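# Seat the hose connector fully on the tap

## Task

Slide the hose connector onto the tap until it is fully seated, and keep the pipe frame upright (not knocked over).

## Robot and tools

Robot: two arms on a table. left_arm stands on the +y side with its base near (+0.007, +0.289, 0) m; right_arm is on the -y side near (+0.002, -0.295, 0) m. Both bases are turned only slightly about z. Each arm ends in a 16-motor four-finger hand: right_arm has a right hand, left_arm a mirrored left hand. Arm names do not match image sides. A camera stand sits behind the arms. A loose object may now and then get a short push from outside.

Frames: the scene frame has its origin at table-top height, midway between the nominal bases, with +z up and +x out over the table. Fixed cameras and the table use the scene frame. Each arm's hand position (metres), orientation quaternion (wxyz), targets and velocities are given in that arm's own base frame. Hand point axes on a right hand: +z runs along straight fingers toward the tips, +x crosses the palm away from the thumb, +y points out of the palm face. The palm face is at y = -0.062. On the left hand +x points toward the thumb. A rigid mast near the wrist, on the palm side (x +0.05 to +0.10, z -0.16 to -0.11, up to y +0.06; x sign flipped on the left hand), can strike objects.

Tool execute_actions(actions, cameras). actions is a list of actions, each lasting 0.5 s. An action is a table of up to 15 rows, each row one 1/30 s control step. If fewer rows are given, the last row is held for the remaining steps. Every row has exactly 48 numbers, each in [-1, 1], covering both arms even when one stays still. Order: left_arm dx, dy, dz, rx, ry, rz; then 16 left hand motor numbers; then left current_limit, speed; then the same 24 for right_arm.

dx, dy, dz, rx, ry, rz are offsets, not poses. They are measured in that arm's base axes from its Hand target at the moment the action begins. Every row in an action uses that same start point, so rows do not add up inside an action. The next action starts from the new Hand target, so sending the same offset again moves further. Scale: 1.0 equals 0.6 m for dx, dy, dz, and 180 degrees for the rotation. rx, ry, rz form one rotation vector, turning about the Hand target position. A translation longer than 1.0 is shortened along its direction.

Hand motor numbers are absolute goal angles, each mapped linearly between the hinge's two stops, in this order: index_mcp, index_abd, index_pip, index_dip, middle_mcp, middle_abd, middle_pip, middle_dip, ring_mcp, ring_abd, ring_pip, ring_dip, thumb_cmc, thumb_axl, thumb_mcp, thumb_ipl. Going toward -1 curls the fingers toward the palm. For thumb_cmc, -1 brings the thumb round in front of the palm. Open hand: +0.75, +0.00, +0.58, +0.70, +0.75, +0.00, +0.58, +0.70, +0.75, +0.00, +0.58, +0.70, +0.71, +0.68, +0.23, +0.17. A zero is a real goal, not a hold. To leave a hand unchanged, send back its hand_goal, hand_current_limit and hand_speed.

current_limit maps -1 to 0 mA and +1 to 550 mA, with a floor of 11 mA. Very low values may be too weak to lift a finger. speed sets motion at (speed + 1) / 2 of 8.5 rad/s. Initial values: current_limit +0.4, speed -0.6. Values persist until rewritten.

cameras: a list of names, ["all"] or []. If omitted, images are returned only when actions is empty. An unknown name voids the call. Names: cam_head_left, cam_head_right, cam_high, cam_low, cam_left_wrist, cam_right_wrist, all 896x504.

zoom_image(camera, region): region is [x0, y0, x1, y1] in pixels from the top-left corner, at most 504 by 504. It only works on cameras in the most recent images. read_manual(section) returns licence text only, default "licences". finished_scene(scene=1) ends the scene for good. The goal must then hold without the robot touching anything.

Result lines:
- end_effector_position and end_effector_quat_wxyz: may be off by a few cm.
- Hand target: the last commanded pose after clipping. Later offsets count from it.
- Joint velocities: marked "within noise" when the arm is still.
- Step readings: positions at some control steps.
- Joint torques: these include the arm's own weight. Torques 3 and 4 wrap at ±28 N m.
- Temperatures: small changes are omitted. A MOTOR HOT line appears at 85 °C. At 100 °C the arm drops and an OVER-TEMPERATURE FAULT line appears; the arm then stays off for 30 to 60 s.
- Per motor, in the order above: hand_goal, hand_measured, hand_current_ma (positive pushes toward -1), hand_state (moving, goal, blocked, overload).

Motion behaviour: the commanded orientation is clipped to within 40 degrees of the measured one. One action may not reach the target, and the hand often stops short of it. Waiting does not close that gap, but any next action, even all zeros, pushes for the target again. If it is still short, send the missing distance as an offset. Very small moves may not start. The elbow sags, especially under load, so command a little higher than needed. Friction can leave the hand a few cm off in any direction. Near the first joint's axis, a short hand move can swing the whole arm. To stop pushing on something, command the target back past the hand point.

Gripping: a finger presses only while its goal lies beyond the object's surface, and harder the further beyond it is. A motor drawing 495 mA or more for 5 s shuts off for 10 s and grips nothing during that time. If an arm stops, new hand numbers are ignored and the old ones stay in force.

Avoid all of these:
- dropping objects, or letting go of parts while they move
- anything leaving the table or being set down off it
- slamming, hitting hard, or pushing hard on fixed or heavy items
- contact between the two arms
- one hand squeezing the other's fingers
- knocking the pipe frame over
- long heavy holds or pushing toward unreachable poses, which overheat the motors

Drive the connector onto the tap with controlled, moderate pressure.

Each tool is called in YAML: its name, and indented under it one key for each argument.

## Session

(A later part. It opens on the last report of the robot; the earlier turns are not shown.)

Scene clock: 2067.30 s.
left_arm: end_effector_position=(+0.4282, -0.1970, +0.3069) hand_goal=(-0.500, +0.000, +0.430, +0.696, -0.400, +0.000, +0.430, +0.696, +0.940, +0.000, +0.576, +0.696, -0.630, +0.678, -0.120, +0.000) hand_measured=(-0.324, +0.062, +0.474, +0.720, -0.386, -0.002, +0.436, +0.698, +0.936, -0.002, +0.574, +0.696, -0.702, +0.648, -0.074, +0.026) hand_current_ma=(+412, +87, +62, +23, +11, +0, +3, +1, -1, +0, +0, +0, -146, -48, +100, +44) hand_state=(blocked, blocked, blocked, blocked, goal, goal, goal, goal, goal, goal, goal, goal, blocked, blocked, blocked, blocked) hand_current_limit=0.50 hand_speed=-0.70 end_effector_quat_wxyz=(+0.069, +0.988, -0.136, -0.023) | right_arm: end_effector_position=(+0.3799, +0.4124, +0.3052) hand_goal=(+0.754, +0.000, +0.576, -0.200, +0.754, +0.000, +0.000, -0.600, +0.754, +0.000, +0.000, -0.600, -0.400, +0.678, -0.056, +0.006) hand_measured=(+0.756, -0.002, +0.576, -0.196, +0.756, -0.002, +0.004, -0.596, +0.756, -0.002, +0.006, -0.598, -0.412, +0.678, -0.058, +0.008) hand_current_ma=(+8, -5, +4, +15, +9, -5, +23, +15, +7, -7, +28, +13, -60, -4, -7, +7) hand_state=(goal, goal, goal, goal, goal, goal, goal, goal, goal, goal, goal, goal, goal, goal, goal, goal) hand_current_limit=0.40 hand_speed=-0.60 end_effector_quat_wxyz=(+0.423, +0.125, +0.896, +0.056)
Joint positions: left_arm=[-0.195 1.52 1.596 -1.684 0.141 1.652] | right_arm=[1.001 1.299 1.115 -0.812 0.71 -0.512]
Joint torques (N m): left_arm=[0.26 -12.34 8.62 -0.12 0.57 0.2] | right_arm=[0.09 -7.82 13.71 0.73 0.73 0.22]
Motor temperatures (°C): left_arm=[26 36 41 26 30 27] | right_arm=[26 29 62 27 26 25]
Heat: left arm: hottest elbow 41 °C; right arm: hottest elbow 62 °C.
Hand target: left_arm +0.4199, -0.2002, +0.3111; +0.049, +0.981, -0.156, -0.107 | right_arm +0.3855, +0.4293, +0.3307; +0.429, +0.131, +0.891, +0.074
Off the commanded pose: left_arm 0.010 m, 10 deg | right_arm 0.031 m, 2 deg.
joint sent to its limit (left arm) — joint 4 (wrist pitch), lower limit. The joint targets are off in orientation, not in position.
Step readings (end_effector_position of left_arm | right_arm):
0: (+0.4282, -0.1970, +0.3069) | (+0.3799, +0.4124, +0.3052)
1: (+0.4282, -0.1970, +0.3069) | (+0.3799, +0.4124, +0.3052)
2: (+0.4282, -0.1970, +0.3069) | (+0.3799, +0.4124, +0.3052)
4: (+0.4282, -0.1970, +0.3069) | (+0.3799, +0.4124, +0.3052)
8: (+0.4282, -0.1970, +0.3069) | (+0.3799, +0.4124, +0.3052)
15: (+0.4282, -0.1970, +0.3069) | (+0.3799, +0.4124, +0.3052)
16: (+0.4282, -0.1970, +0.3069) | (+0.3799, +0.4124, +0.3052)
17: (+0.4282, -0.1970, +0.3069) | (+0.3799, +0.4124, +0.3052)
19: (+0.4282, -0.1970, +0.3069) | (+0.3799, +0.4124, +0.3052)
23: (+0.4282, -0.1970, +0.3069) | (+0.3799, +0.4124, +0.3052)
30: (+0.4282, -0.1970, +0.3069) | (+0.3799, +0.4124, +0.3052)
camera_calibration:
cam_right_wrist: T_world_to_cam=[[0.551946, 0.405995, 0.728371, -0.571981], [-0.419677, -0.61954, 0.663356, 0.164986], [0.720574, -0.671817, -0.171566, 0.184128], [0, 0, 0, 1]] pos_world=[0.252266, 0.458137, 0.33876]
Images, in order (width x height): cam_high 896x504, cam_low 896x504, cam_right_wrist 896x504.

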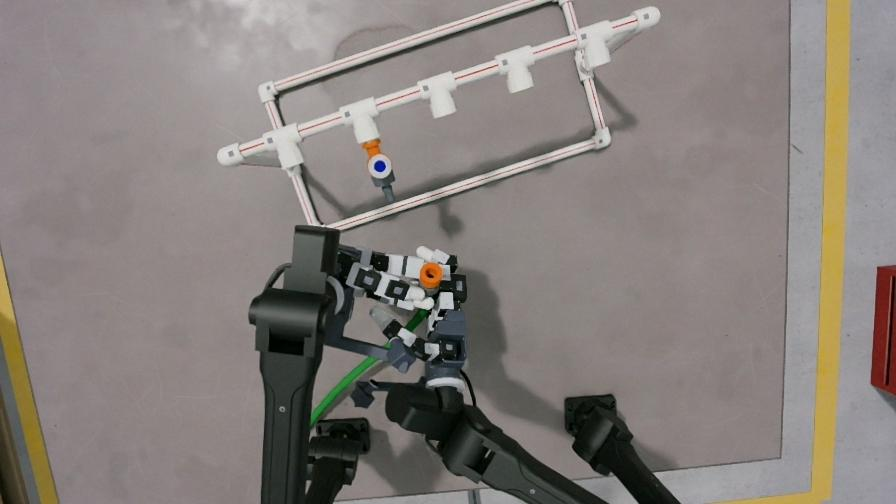

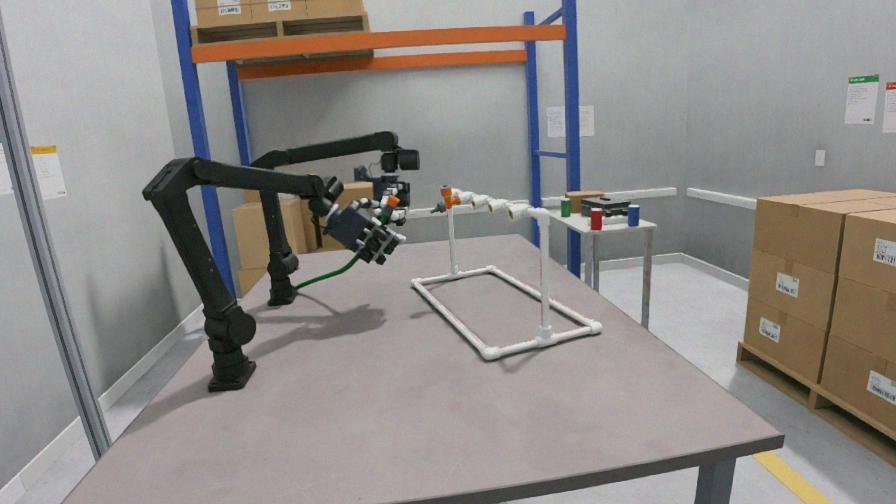

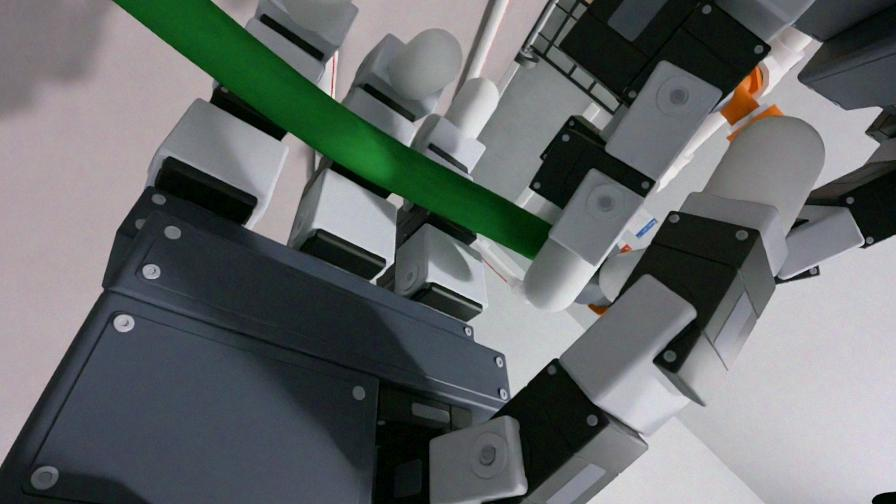

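execute_actions:
  actions: []

Scene clock: 2094.03 s.
left_arm: end_effector_position=(+0.4282, -0.1970, +0.3069) hand_goal=(-0.500, +0.000, +0.430, +0.696, -0.400, +0.000, +0.430, +0.696, +0.940, +0.000, +0.576, +0.696, -0.630, +0.678, -0.120, +0.000) hand_measured=(-0.324, +0.062, +0.474, +0.720, -0.386, -0.002, +0.436, +0.698, +0.936, -0.002, +0.574, +0.696, -0.702, +0.648, -0.074, +0.026) hand_current_ma=(+412, +87, +62, +23, +11, +0, +3, +1, -1, +0, +0, +0, -146, -48, +100, +44) hand_state=(blocked, blocked, blocked, blocked, goal, goal, goal, goal, goal, goal, goal, goal, blocked, blocked, blocked, blocked) hand_current_limit=0.50 hand_speed=-0.70 end_effector_quat_wxyz=(+0.069, +0.988, -0.136, -0.023) | right_arm: end_effector_position=(+0.3799, +0.4124, +0.3052) hand_goal=(+0.754, +0.000, +0.576, -0.200, +0.754, +0.000, +0.000, -0.600, +0.754, +0.000, +0.000, -0.600, -0.400, +0.678, -0.056, +0.006) hand_measured=(+0.756, -0.002, +0.576, -0.196, +0.756, -0.002, +0.004, -0.596, +0.756, -0.002, +0.006, -0.598, -0.412, +0.678, -0.058, +0.008) hand_current_ma=(+8, -5, +4, +15, +9, -5, +23, +15, +7, -7, +28, +13, -60, -4, -7, +7) hand_state=(goal, goal, goal, goal, goal, goal, goal, goal, goal, goal, goal, goal, goal, goal, goal, goal) hand_current_limit=0.40 hand_speed=-0.60 end_effector_quat_wxyz=(+0.423, +0.125, +0.896, +0.056)
Joint positions: left_arm=[-0.195 1.52 1.596 -1.684 0.141 1.652] | right_arm=[1.001 1.299 1.115 -0.812 0.71 -0.512]
Joint velocities: within noise
Joint torques (N m): left_arm=[-0.03 -12.28 8.55 -0.08 0.58 0.16] | right_arm=[-0.03 -7.77 13.7 0.75 0.73 0.22]
Motor temperatures (°C): left_arm=[26 36 41 26 30 27] | right_arm=[26 29 63 27 26 25]
Heat: left arm: hottest elbow 41 °C; right arm: hottest elbow 63 °C.
Hand target: left_arm +0.4199, -0.2002, +0.3111; +0.049, +0.981, -0.156, -0.107 | right_arm +0.3855, +0.4293, +0.3307; +0.429, +0.131, +0.891, +0.074
Off the commanded pose: left_arm 0.010 m, 10 deg | right_arm 0.031 m, 2 deg.
camera_calibration:
cam_left_wrist: T_world_to_cam=[[-0.595277, 0.802536, -0.0397542, 0.38971], [0.626806, 0.494748, 0.601945, -0.399401], [0.502751, 0.333406, -0.797547, 0.223491], [0, 0, 0, 1]] pos_world=[0.369972, -0.189667, 0.434155]
cam_right_wrist: T_world_to_cam=[[0.551946, 0.405995, 0.728371, -0.571981], [-0.419677, -0.61954, 0.663356, 0.164986], [0.720574, -0.671817, -0.171566, 0.184128], [0, 0, 0, 1]] pos_world=[0.252266, 0.458137, 0.33876]

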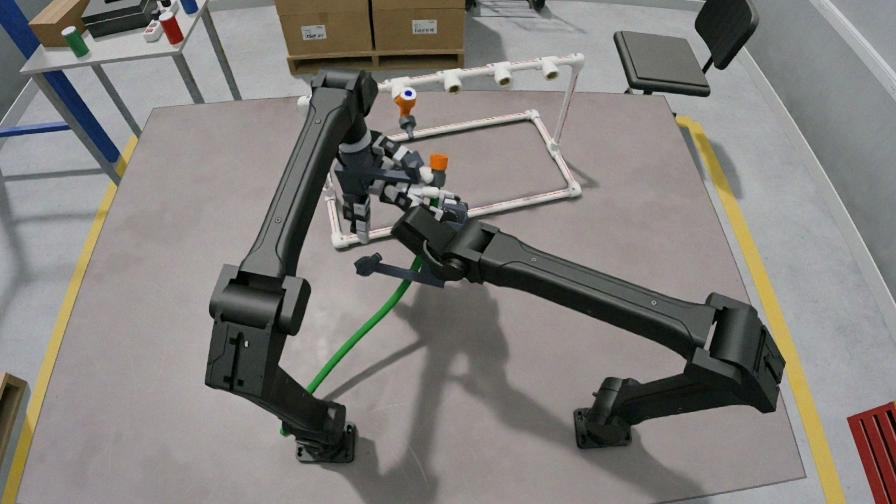

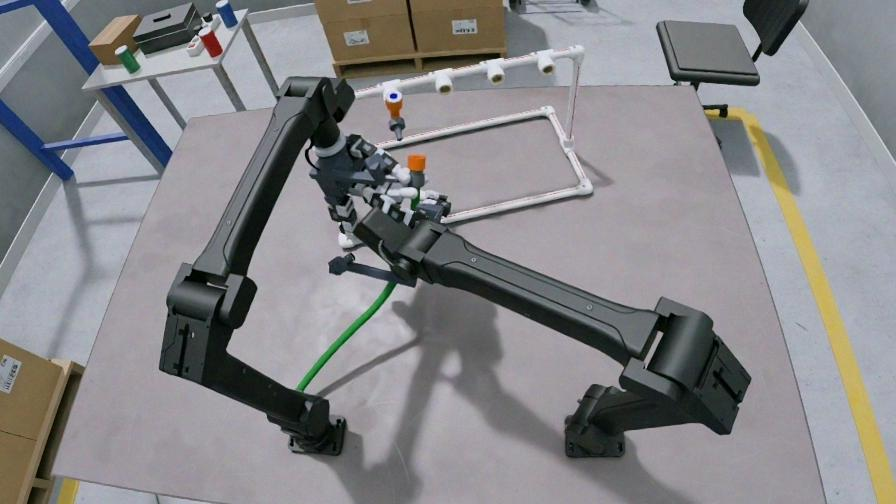

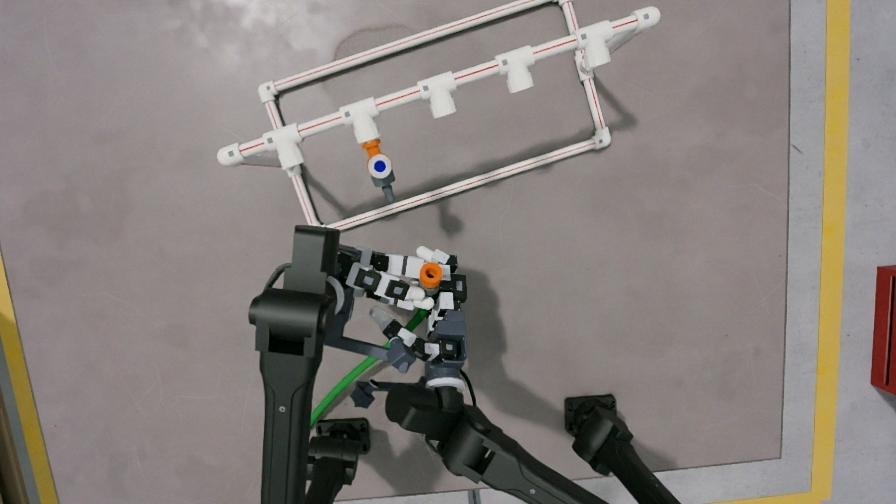

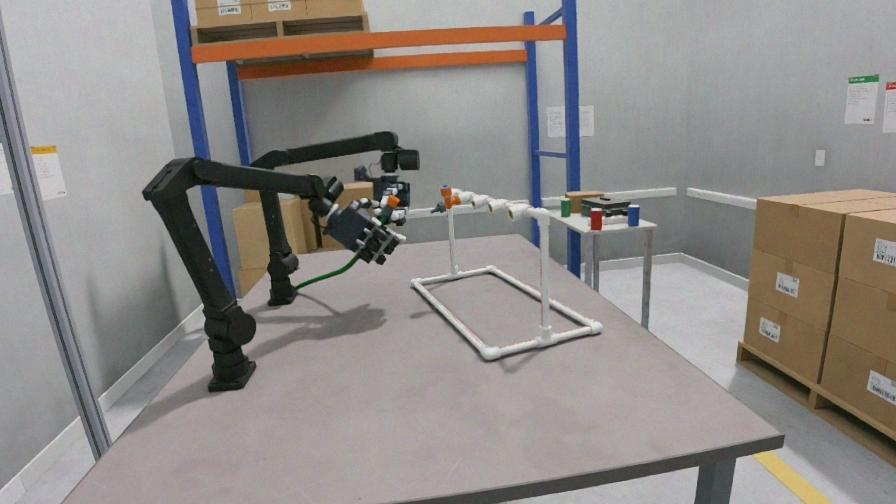

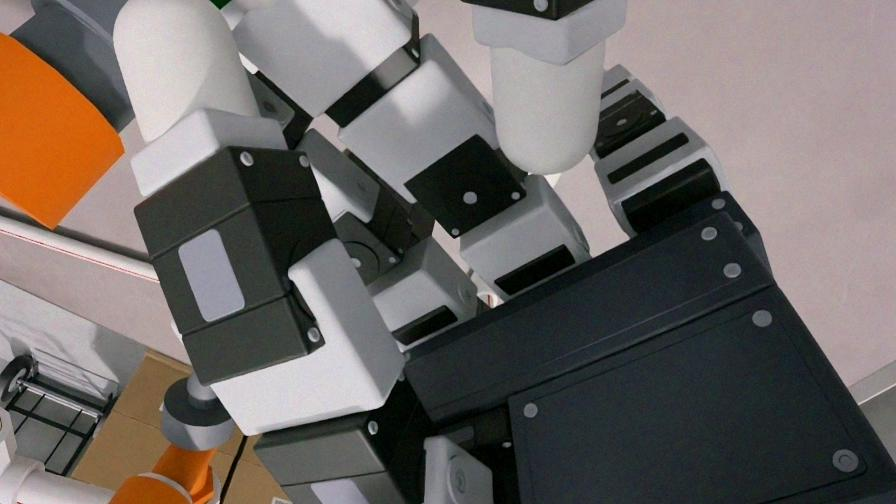

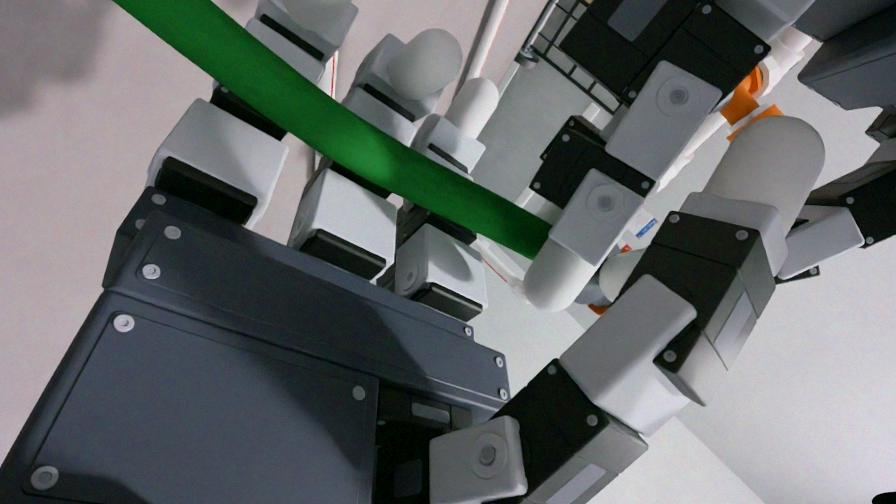

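execute_actions:
  actions:
    - [[0,0,0,0,0,0,-0.5,0,0.43,0.696,-0.4,0,0.43,0.696,0.94,0,0.576,0.696,-0.63,0.678,-0.12,0,0.5,-0.7,0,0,0,0,0,0,0.754,0,0.576,-0.2,0.754,0,-0.35,-0.6,0.754,0,-0.35,-0.6,-0.4,0.678,-0.056,0.006,0.45,-0.7]]
    - [[0,0,0,0,0,0,-0.5,0,0.43,0.696,-0.4,0,0.43,0.696,0.94,0,0.576,0.696,-0.63,0.678,-0.12,0,0.5,-0.7,0,0,0,0,0,0,0.754,0,0.576,-0.2,0.754,0,-0.7,-0.6,0.754,0,-0.7,-0.6,-0.4,0.678,-0.056,0.006,0.45,-0.7]]
  cameras: ["cam_right_wrist","cam_left_wrist","cam_high"]

Scene clock: 2103.70 s.
left_arm: end_effector_position=(+0.4279, -0.1971, +0.3070) hand_goal=(-0.500, +0.000, +0.430, +0.696, -0.400, +0.000, +0.430, +0.696, +0.940, +0.000, +0.576, +0.696, -0.630, +0.678, -0.120, +0.000) hand_measured=(-0.324, +0.062, +0.474, +0.720, -0.386, -0.002, +0.436, +0.698, +0.936, -0.002, +0.574, +0.696, -0.702, +0.648, -0.076, +0.026) hand_current_ma=(+413, +87, +62, +23, +11, +0, +3, +1, -1, +0, +0, +0, -146, -48, +99, +42) hand_state=(blocked, blocked, blocked, blocked, goal, goal, goal, goal, goal, goal, goal, goal, blocked, blocked, blocked, blocked) hand_current_limit=0.50 hand_speed=-0.70 end_effector_quat_wxyz=(+0.069, +0.988, -0.137, -0.023) | right_arm: end_effector_position=(+0.3799, +0.4123, +0.3052) hand_goal=(+0.754, +0.000, +0.576, -0.200, +0.754, +0.000, -0.700, -0.600, +0.754, +0.000, -0.700, -0.600, -0.400, +0.678, -0.056, +0.006) hand_measured=(+0.756, -0.002, +0.576, -0.196, +0.756, -0.002, -0.686, -0.598, +0.756, -0.002, -0.688, -0.598, -0.412, +0.678, -0.058, +0.008) hand_current_ma=(+8, -5, +4, +15, +9, -5, +67, +14, +7, -7, +63, +12, -60, -4, -7, +7) hand_state=(goal, goal, goal, goal, goal, goal, goal, goal, goal, goal, goal, goal, goal, goal, goal, goal) hand_current_limit=0.45 hand_speed=-0.70 end_effector_quat_wxyz=(+0.423, +0.125, +0.896, +0.056)
Joint positions: left_arm=[-0.195 1.52 1.596 -1.684 0.141 1.654] | right_arm=[1.001 1.299 1.115 -0.812 0.71 -0.511]
Joint torques (N m): left_arm=[-0.03 -12.28 8.59 -0.12 0.53 0.16] | right_arm=[0.03 -7.77 13.7 0.75 0.71 0.22]
Motor temperatures (°C): left_arm=[26 36 41 26 30 27] | right_arm=[26 29 63 27 26 25]
Heat: left arm: hottest elbow 41 °C; right arm: hottest elbow 63 °C.
Hand target: left_arm +0.4199, -0.2002, +0.3110; +0.049, +0.981, -0.156, -0.107 | right_arm +0.3855, +0.4293, +0.3307; +0.429, +0.131, +0.891, +0.074
Off the commanded pose: left_arm 0.010 m, 10 deg | right_arm 0.031 m, 2 deg.
joint sent to its limit (left arm) — joint 4 (wrist pitch), lower limit. The joint targets are off in orientation, not in position.
Step readings (end_effector_position of left_arm | right_arm):
0: (+0.4282, -0.1970, +0.3069) | (+0.3799, +0.4124, +0.3052)
1: (+0.4282, -0.1970, +0.3069) | (+0.3799, +0.4124, +0.3052)
2: (+0.4282, -0.1970, +0.3069) | (+0.3799, +0.4124, +0.3052)
4: (+0.4282, -0.1970, +0.3069) | (+0.3799, +0.4124, +0.3052)
8: (+0.4282, -0.1970, +0.3069) | (+0.3799, +0.4124, +0.3052)
15: (+0.4282, -0.1970, +0.3069) | (+0.3799, +0.4124, +0.3052)
16: (+0.4282, -0.1970, +0.3069) | (+0.3799, +0.4124, +0.3052)
17: (+0.4282, -0.1970, +0.3069) | (+0.3799, +0.4124, +0.3052)
19: (+0.4282, -0.1970, +0.3069) | (+0.3799, +0.4124, +0.3052)
23: (+0.4281, -0.1970, +0.3069) | (+0.3799, +0.4123, +0.3052)
30: (+0.4280, -0.1971, +0.3070) | (+0.3799, +0.4123, +0.3052)
camera_calibration:
cam_left_wrist: T_world_to_cam=[[-0.59346, 0.80384, -0.0405751, 0.389447], [0.627854, 0.493896, 0.601553, -0.399763], [0.503592, 0.331522, -0.797802, 0.223082], [0, 0, 0, 1]] pos_world=[0.369771, -0.189568, 0.434255]
cam_right_wrist: T_world_to_cam=[[0.552088, 0.405619, 0.728473, -0.571952], [-0.419864, -0.619587, 0.663194, 0.165043], [0.720356, -0.672001, -0.171762, 0.18435], [0, 0, 0, 1]] pos_world=[0.252266, 0.458137, 0.33886]
Images, in order (width x height): cam_high 896x504, cam_left_wrist 896x504, cam_right_wrist 896x504.

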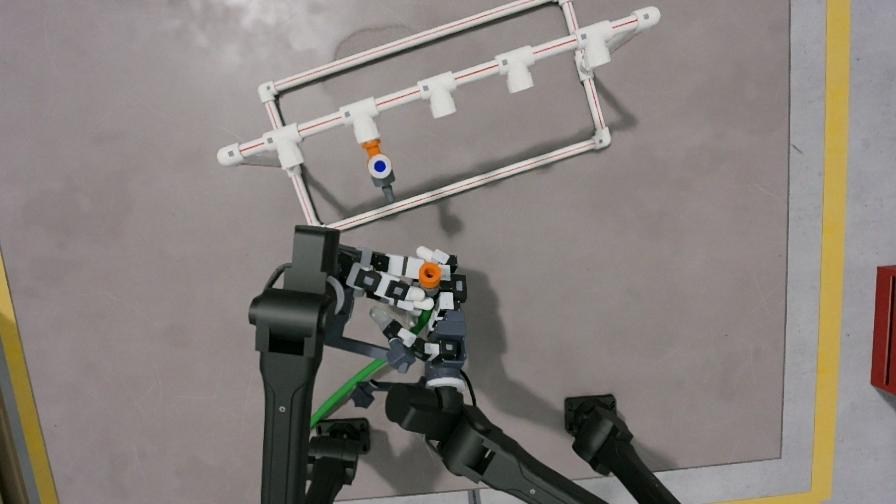

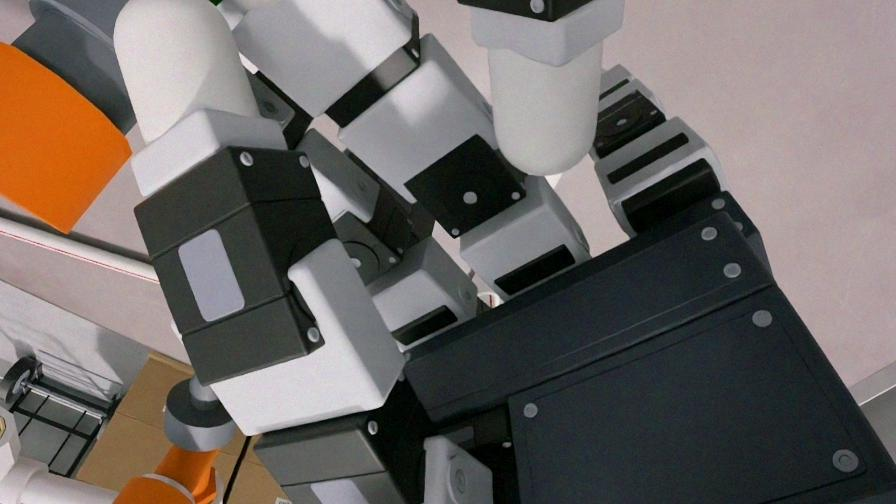

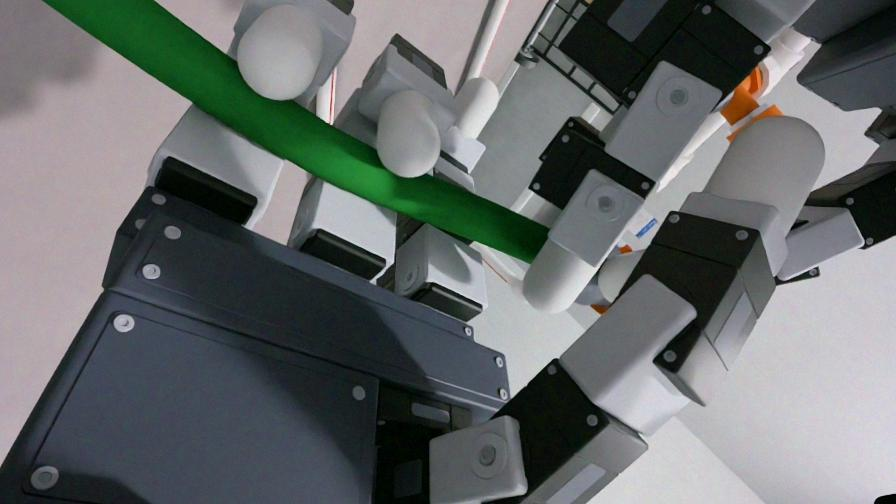

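execute_actions:
  actions:
    - [[0,0,0,0,0,0,-0.5,0,0.43,0.696,-0.4,0,0.43,0.696,0.94,0,0.576,0.696,-0.63,0.678,-0.12,0,0.5,-0.7,0,0,0,0,0,0,0.754,0,0.576,-0.2,0.754,0,-0.95,-0.75,0.754,0,-0.95,-0.75,-0.4,0.678,-0.056,0.006,0.5,-0.7]]
  cameras: ["cam_right_wrist","cam_left_wrist"]

Scene clock: 2114.17 s.
left_arm: end_effector_position=(+0.4278, -0.1972, +0.3070) hand_goal=(-0.500, +0.000, +0.430, +0.696, -0.400, +0.000, +0.430, +0.696, +0.940, +0.000, +0.576, +0.696, -0.630, +0.678, -0.120, +0.000) hand_measured=(-0.324, +0.062, +0.474, +0.720, -0.386, -0.002, +0.436, +0.698, +0.936, -0.002, +0.574, +0.696, -0.702, +0.648, -0.076, +0.026) hand_current_ma=(+413, +87, +62, +23, +11, +0, +3, +1, -1, +0, +0, +0, -146, -48, +99, +42) hand_state=(blocked, blocked, blocked, blocked, goal, goal, goal, goal, goal, goal, goal, goal, blocked, blocked, blocked, blocked) hand_current_limit=0.50 hand_speed=-0.70 end_effector_quat_wxyz=(+0.070, +0.988, -0.137, -0.023) | right_arm: end_effector_position=(+0.3799, +0.4123, +0.3052) hand_goal=(+0.754, +0.000, +0.576, -0.200, +0.754, +0.000, -0.950, -0.750, +0.754, +0.000, -0.950, -0.750, -0.400, +0.678, -0.056, +0.006) hand_measured=(+0.756, -0.002, +0.576, -0.196, +0.756, -0.002, -0.700, -0.606, +0.756, +0.004, -0.694, -0.614, -0.412, +0.678, -0.058, +0.008) hand_current_ma=(+8, -5, +4, +15, +9, -11, +413, +413, +7, +15, +412, +413, -60, -4, -7, +7) hand_state=(goal, goal, goal, goal, goal, goal, blocked, blocked, goal, goal, blocked, blocked, goal, goal, goal, goal) hand_current_limit=0.50 hand_speed=-0.70 end_effector_quat_wxyz=(+0.423, +0.125, +0.896, +0.056)
Joint positions: left_arm=[-0.195 1.52 1.596 -1.684 0.142 1.655] | right_arm=[1.001 1.299 1.115 -0.812 0.71 -0.511]
Joint torques (N m): left_arm=[0.21 -12.28 8.65 -0.16 0.53 0.14] | right_arm=[-0.03 -7.77 13.7 0.75 0.71 0.22]
Motor temperatures (°C): left_arm=[26 36 41 26 29 27] | right_arm=[26 29 63 27 26 25]
Heat: left arm: hottest elbow 41 °C; right arm: hottest elbow 63 °C.
Hand target: left_arm +0.4199, -0.2002, +0.3111; +0.049, +0.981, -0.156, -0.107 | right_arm +0.3855, +0.4293, +0.3307; +0.429, +0.131, +0.891, +0.074
Off the commanded pose: left_arm 0.009 m, 10 deg | right_arm 0.031 m, 2 deg.
joint sent to its limit (left arm) — joint 4 (wrist pitch), lower limit. The joint targets are off in orientation, not in position.
Step readings (end_effector_position of left_arm | right_arm):
0: (+0.4279, -0.1971, +0.3070) | (+0.3799, +0.4123, +0.3052)
1: (+0.4279, -0.1971, +0.3070) | (+0.3799, +0.4123, +0.3052)
2: (+0.4279, -0.1971, +0.3070) | (+0.3799, +0.4123, +0.3052)
4: (+0.4279, -0.1972, +0.3070) | (+0.3799, +0.4123, +0.3052)
8: (+0.4278, -0.1972, +0.3070) | (+0.3799, +0.4123, +0.3052)
15: (+0.4278, -0.1972, +0.3070) | (+0.3799, +0.4123, +0.3052)
camera_calibration:
cam_left_wrist: T_world_to_cam=[[-0.592597, 0.804456, -0.0409793, 0.389285], [0.628338, 0.493495, 0.601376, -0.399988], [0.504004, 0.330625, -0.797914, 0.222906], [0, 0, 0, 1]] pos_world=[0.369671, -0.189469, 0.434356]
cam_right_wrist: T_world_to_cam=[[0.552088, 0.405619, 0.728473, -0.571952], [-0.419864, -0.619587, 0.663194, 0.165043], [0.720356, -0.672001, -0.171762, 0.18435], [0, 0, 0, 1]] pos_world=[0.252266, 0.458137, 0.33886]
Images, in order (width x height): cam_left_wrist 896x504, cam_right_wrist 896x504.

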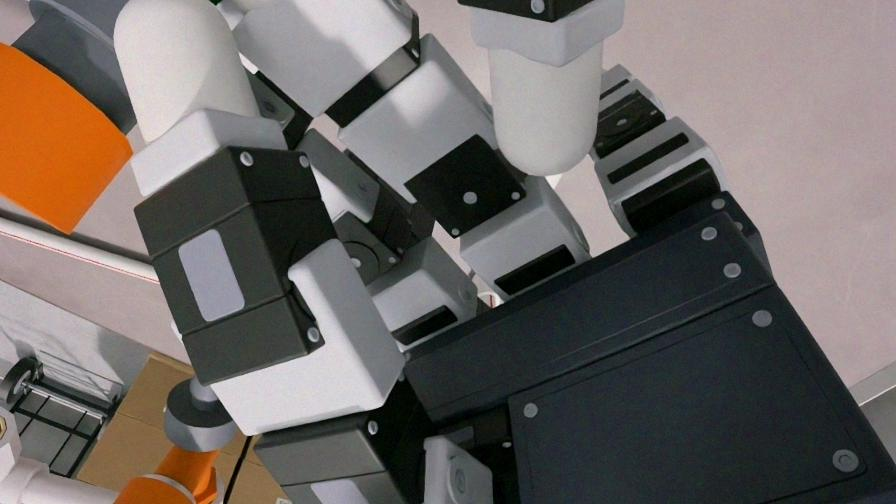

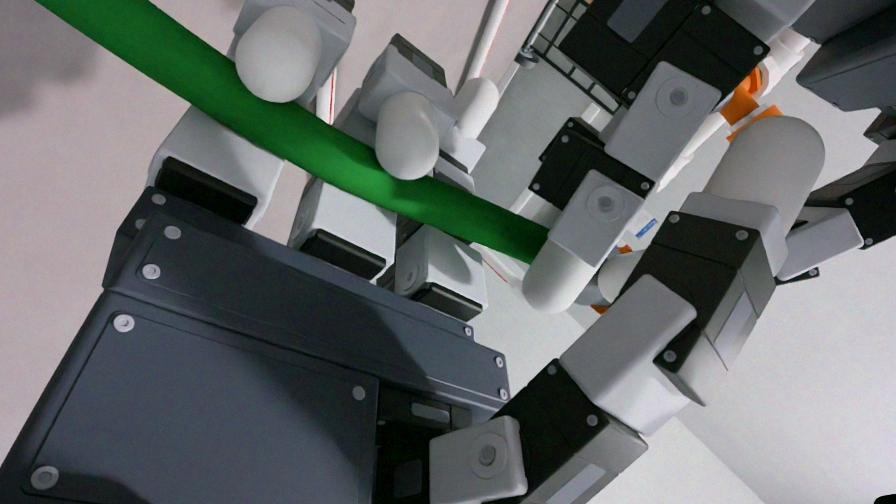

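execute_actions:
  actions:
    - [[0,0,0,0,0,0,-0.5,0,0.43,0.696,-0.4,0,0.43,0.696,0.94,0,0.576,0.696,-0.63,0.678,-0.12,0,0.5,-0.7,0,0,0,0,0,0,1,0,0.85,0.69,0.754,0,-0.95,-0.75,0.754,0,-0.95,-0.75,-0.4,0.678,-0.056,0.006,0.5,-0.7]]
    - [[0,0,0,0,0,0,-0.4,0,0.43,0.696,-0.4,0,0.43,0.696,0.94,0,0.576,0.696,-0.63,0.678,-0.06,0.03,0.5,-0.85,0,0,0,0,0,0,1,0,0.85,0.69,0.754,0,-0.95,-0.75,0.754,0,-0.95,-0.75,-0.4,0.678,-0.056,0.006,0.5,-0.7]]
  cameras: ["cam_right_wrist","cam_left_wrist","cam_high","cam_head_left"]

Scene clock: 2189.30 s.
left_arm: end_effector_position=(+0.4278, -0.1972, +0.3070) hand_goal=(-0.400, +0.000, +0.430, +0.696, -0.400, +0.000, +0.430, +0.696, +0.940, +0.000, +0.576, +0.696, -0.630, +0.678, -0.060, +0.030) hand_measured=(-0.324, +0.062, +0.468, +0.718, -0.386, -0.002, +0.436, +0.698, +0.936, -0.002, +0.574, +0.696, -0.702, +0.648, -0.062, +0.032) hand_current_ma=(+166, +87, +52, +22, +11, +0, +3, +1, -1, +0, +0, +0, -146, -48, -1, +1) hand_state=(blocked, blocked, blocked, blocked, goal, goal, goal, goal, goal, goal, goal, goal, blocked, blocked, goal, goal) hand_current_limit=0.50 hand_speed=-0.85 end_effector_quat_wxyz=(+0.070, +0.988, -0.138, -0.023) | right_arm: end_effector_position=(+0.3803, +0.4128, +0.3070) hand_goal=(+1.000, +0.000, +0.850, +0.690, +0.754, +0.000, -0.950, -0.750, +0.754, +0.000, -0.950, -0.750, -0.400, +0.678, -0.056, +0.006) hand_measured=(+0.996, -0.002, +0.846, +0.688, +0.756, -0.004, -0.700, -0.606, +0.756, +0.004, -0.694, -0.614, -0.412, +0.678, -0.058, +0.008) hand_current_ma=(-26, -5, -18, -13, +9, -17, +413, +413, +7, +16, +413, +413, -60, -4, -7, +7) hand_state=(goal, goal, goal, goal, goal, goal, blocked, blocked, goal, goal, blocked, blocked, goal, goal, goal, goal) hand_current_limit=0.50 hand_speed=-0.70 end_effector_quat_wxyz=(+0.423, +0.126, +0.895, +0.057)
Joint positions: left_arm=[-0.195 1.52 1.596 -1.684 0.142 1.656] | right_arm=[1.001 1.299 1.118 -0.812 0.711 -0.511]
Joint torques (N m): left_arm=[-0.26 -12.69 8.57 -0.1 0.51 0.12] | right_arm=[0.03 -7.77 13.49 0.72 0.71 0.2]
Motor temperatures (°C): left_arm=[26 36 41 26 29 27] | right_arm=[26 29 64 26 26 25]
Heat: left arm: hottest elbow 41 °C; right arm: hottest elbow 64 °C.
Hand target: left_arm +0.4199, -0.2002, +0.3111; +0.049, +0.981, -0.156, -0.107 | right_arm +0.3855, +0.4293, +0.3309; +0.429, +0.131, +0.890, +0.074
Off the commanded pose: left_arm 0.009 m, 10 deg | right_arm 0.029 m, 2 deg.
joint sent to its limit (left arm) — joint 4 (wrist pitch), lower limit. The joint targets are off in orientation, not in position.
Step readings (end_effector_position of left_arm | right_arm):
0: (+0.4278, -0.1972, +0.3070) | (+0.3799, +0.4123, +0.3052)
1: (+0.4278, -0.1972, +0.3070) | (+0.3799, +0.4123, +0.3052)
2: (+0.4278, -0.1972, +0.3070) | (+0.3799, +0.4123, +0.3052)
4: (+0.4278, -0.1972, +0.3070) | (+0.3799, +0.4123, +0.3052)
8: (+0.4278, -0.1972, +0.3070) | (+0.3799, +0.4123, +0.3052)
15: (+0.4278, -0.1972, +0.3070) | (+0.3799, +0.4123, +0.3052)
16: (+0.4278, -0.1972, +0.3070) | (+0.3799, +0.4123, +0.3052)
17: (+0.4278, -0.1972, +0.3070) | (+0.3799, +0.4123, +0.3052)
19: (+0.4278, -0.1972, +0.3070) | (+0.3799, +0.4124, +0.3054)
23: (+0.4278, -0.1972, +0.3070) | (+0.3802, +0.4128, +0.3067)
30: (+0.4278, -0.1972, +0.3070) | (+0.3803, +0.4128, +0.3070)
camera_calibration:
cam_left_wrist: T_world_to_cam=[[-0.591951, 0.804926, -0.0410819, 0.389121], [0.628652, 0.493013, 0.601444, -0.400161], [0.504372, 0.330199, -0.797858, 0.222716], [0, 0, 0, 1]] pos_world=[0.369571, -0.18947, 0.434356]
cam_right_wrist: T_world_to_cam=[[0.550792, 0.403431, 0.730665, -0.572958], [-0.421409, -0.621228, 0.660674, 0.166454], [0.720446, -0.671803, -0.172158, 0.184694], [0, 0, 0, 1]] pos_world=[0.252664, 0.458633, 0.340465]
Images, in order (width x height): cam_head_left 896x504, cam_high 896x504, cam_left_wrist 896x504, cam_right_wrist 896x504.

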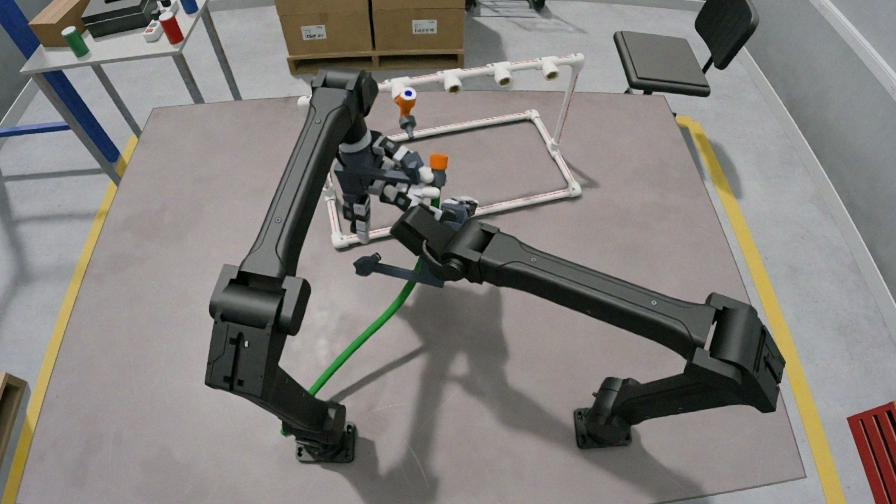

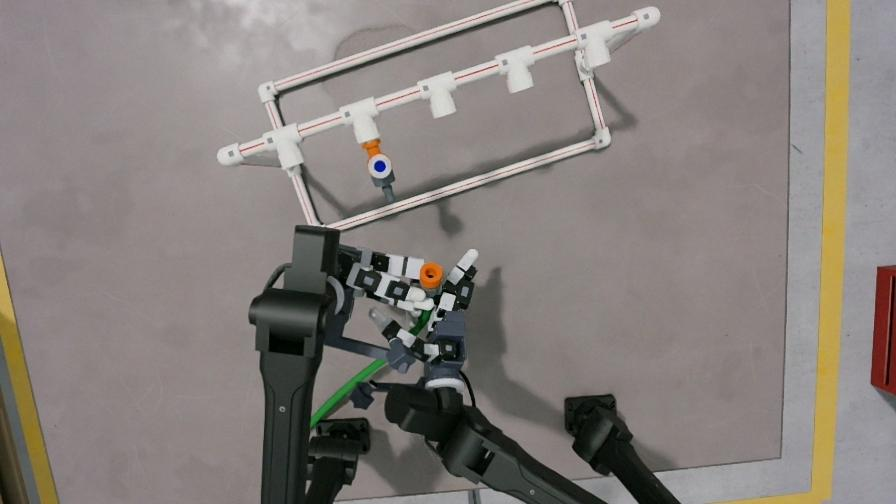

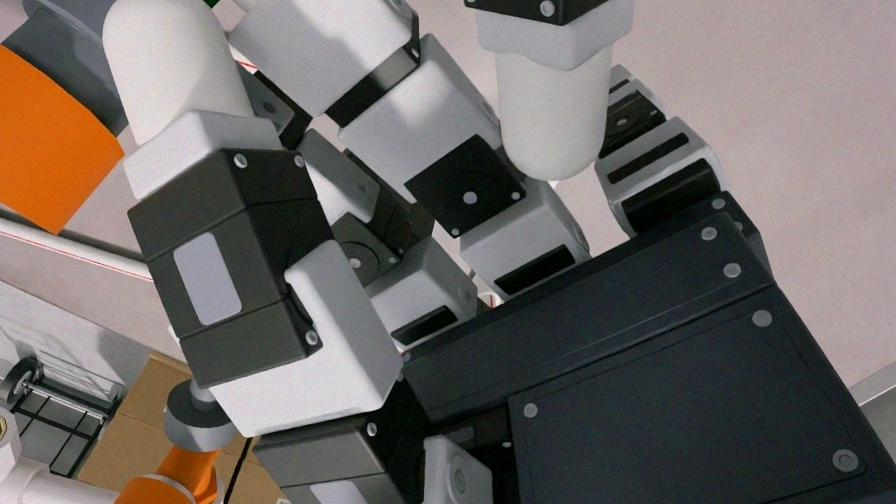

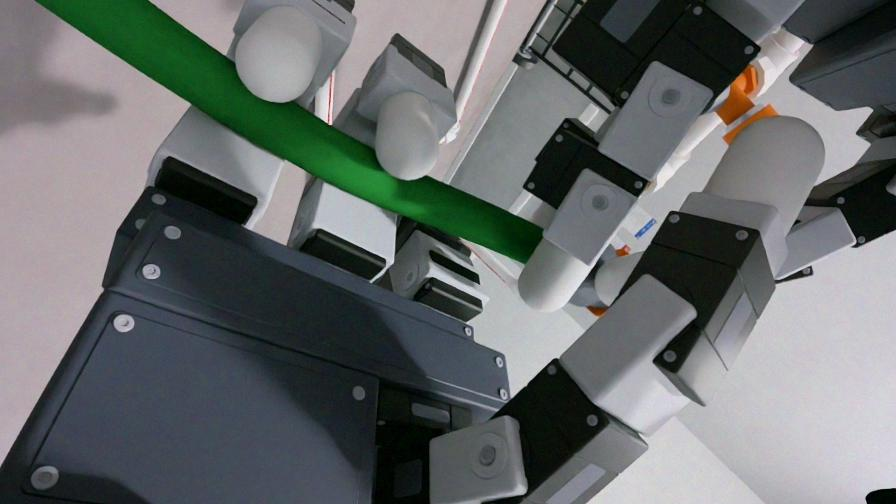

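execute_actions:
  actions:
    - [[0,0,0,0,0,0,-0.27,0,0.43,0.696,-0.36,0,0.43,0.696,0.94,0,0.576,0.696,-0.63,0.678,0.05,0.1,0.5,-0.85,0,0,0,0,0,0,1,0,0.85,0.69,0.754,0,-0.95,-0.75,0.754,0,-0.95,-0.75,-0.4,0.678,-0.056,0.006,0.5,-0.7]]
  cameras: ["cam_right_wrist","cam_left_wrist","cam_high","cam_low"]

Scene clock: 2196.53 s.
left_arm: end_effector_position=(+0.4276, -0.1975, +0.3072) hand_goal=(-0.270, +0.000, +0.430, +0.696, -0.360, +0.000, +0.430, +0.696, +0.940, +0.000, +0.576, +0.696, -0.630, +0.678, +0.050, +0.100) hand_measured=(-0.262, +0.026, +0.436, +0.700, -0.352, -0.002, +0.436, +0.698, +0.936, -0.002, +0.574, +0.696, -0.646, +0.670, +0.040, +0.096) hand_current_ma=(+5, +22, +3, +1, +5, +0, +3, +1, -1, +0, +0, +0, -14, -5, -9, -2) hand_state=(goal, blocked, goal, goal, goal, goal, goal, goal, goal, goal, goal, goal, goal, goal, goal, goal) hand_current_limit=0.50 hand_speed=-0.85 end_effector_quat_wxyz=(+0.071, +0.988, -0.138, -0.023) | right_arm: end_effector_position=(+0.3803, +0.4135, +0.3043) hand_goal=(+1.000, +0.000, +0.850, +0.690, +0.754, +0.000, -0.950, -0.750, +0.754, +0.000, -0.950, -0.750, -0.400, +0.678, -0.056, +0.006) hand_measured=(+0.996, -0.002, +0.846, +0.688, +0.756, -0.006, -0.702, -0.606, +0.756, +0.004, -0.694, -0.614, -0.412, +0.678, -0.058, +0.008) hand_current_ma=(-26, -5, -18, -13, +13, -26, +413, +413, +7, +16, +413, +413, -60, -4, -7, +7) hand_state=(goal, goal, goal, goal, goal, goal, blocked, blocked, goal, goal, blocked, blocked, goal, goal, goal, goal) hand_current_limit=0.50 hand_speed=-0.70 end_effector_quat_wxyz=(+0.422, +0.125, +0.896, +0.055)
Joint positions: left_arm=[-0.195 1.52 1.596 -1.684 0.144 1.657] | right_arm=[1.001 1.304 1.118 -0.814 0.711 -0.51]
Joint torques (N m): left_arm=[0.21 -12.57 8.58 -0.14 0.48 0.12] | right_arm=[-0.09 -8.18 13.45 0.8 0.7 0.2]
Motor temperatures (°C): left_arm=[26 36 41 26 29 27] | right_arm=[26 29 66 26 26 25]
Heat: left arm: hottest elbow 41 °C; right arm: hottest elbow 66 °C.
Hand target: left_arm +0.4199, -0.2002, +0.3111; +0.049, +0.981, -0.156, -0.107 | right_arm +0.3856, +0.4292, +0.3308; +0.429, +0.131, +0.890, +0.074
Off the commanded pose: left_arm 0.009 m, 10 deg | right_arm 0.031 m, 3 deg.
joint sent to its limit (left arm) — joint 4 (wrist pitch), lower limit. The joint targets are off in orientation, not in position.
Step readings (end_effector_position of left_arm | right_arm):
0: (+0.4278, -0.1972, +0.3070) | (+0.3803, +0.4128, +0.3070)
1: (+0.4278, -0.1972, +0.3070) | (+0.3803, +0.4128, +0.3070)
2: (+0.4277, -0.1972, +0.3070) | (+0.3803, +0.4128, +0.3070)
4: (+0.4277, -0.1972, +0.3070) | (+0.3804, +0.4128, +0.3073)
8: (+0.4276, -0.1975, +0.3072) | (+0.3801, +0.4132, +0.3065)
15: (+0.4276, -0.1975, +0.3072) | (+0.3803, +0.4135, +0.3043)
camera_calibration:
cam_left_wrist: T_world_to_cam=[[-0.591401, 0.805258, -0.0424693, 0.389591], [0.629175, 0.493741, 0.600298, -0.399839], [0.504364, 0.328297, -0.798648, 0.222861], [0, 0, 0, 1]] pos_world=[0.36957, -0.189469, 0.434556]
cam_right_wrist: T_world_to_cam=[[0.553186, 0.407795, 0.726422, -0.572756], [-0.418944, -0.617522, 0.665697, 0.164568], [0.720049, -0.672584, -0.170761, 0.184733], [0, 0, 0, 1]] pos_world=[0.252768, 0.459441, 0.338055]
Images, in order (width x height): cam_high 896x504, cam_low 896x504, cam_left_wrist 896x504, cam_right_wrist 896x504.

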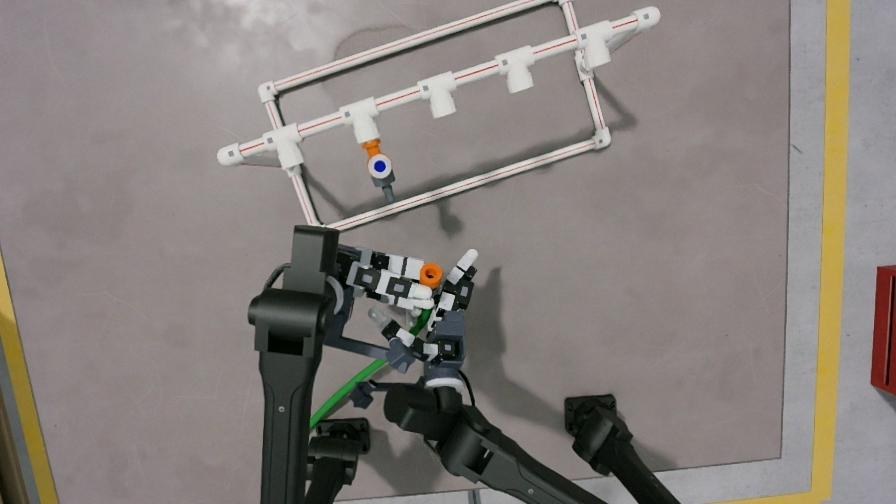

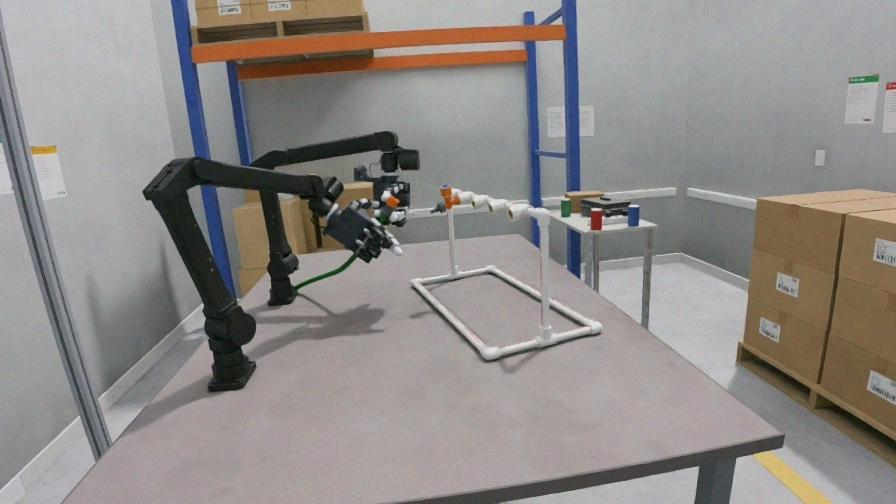

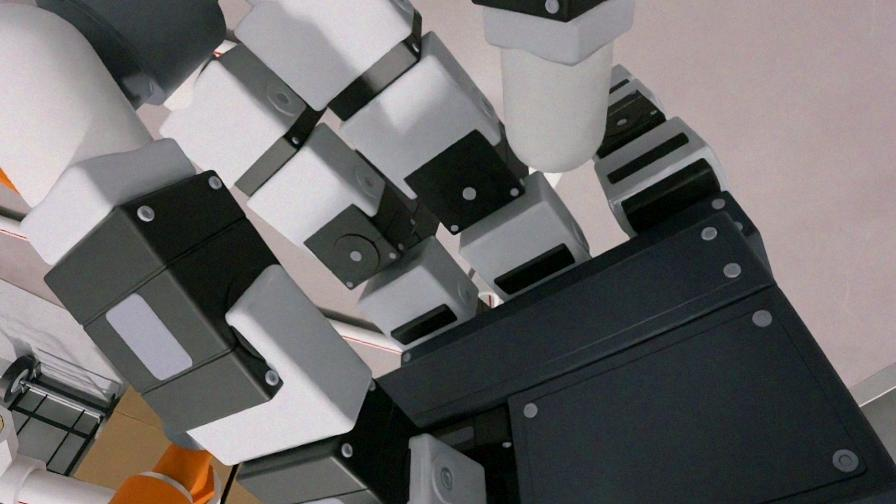

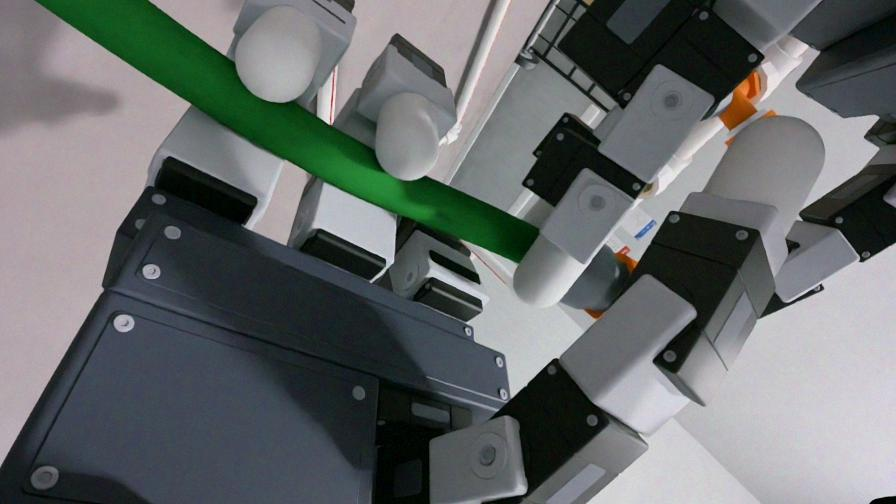

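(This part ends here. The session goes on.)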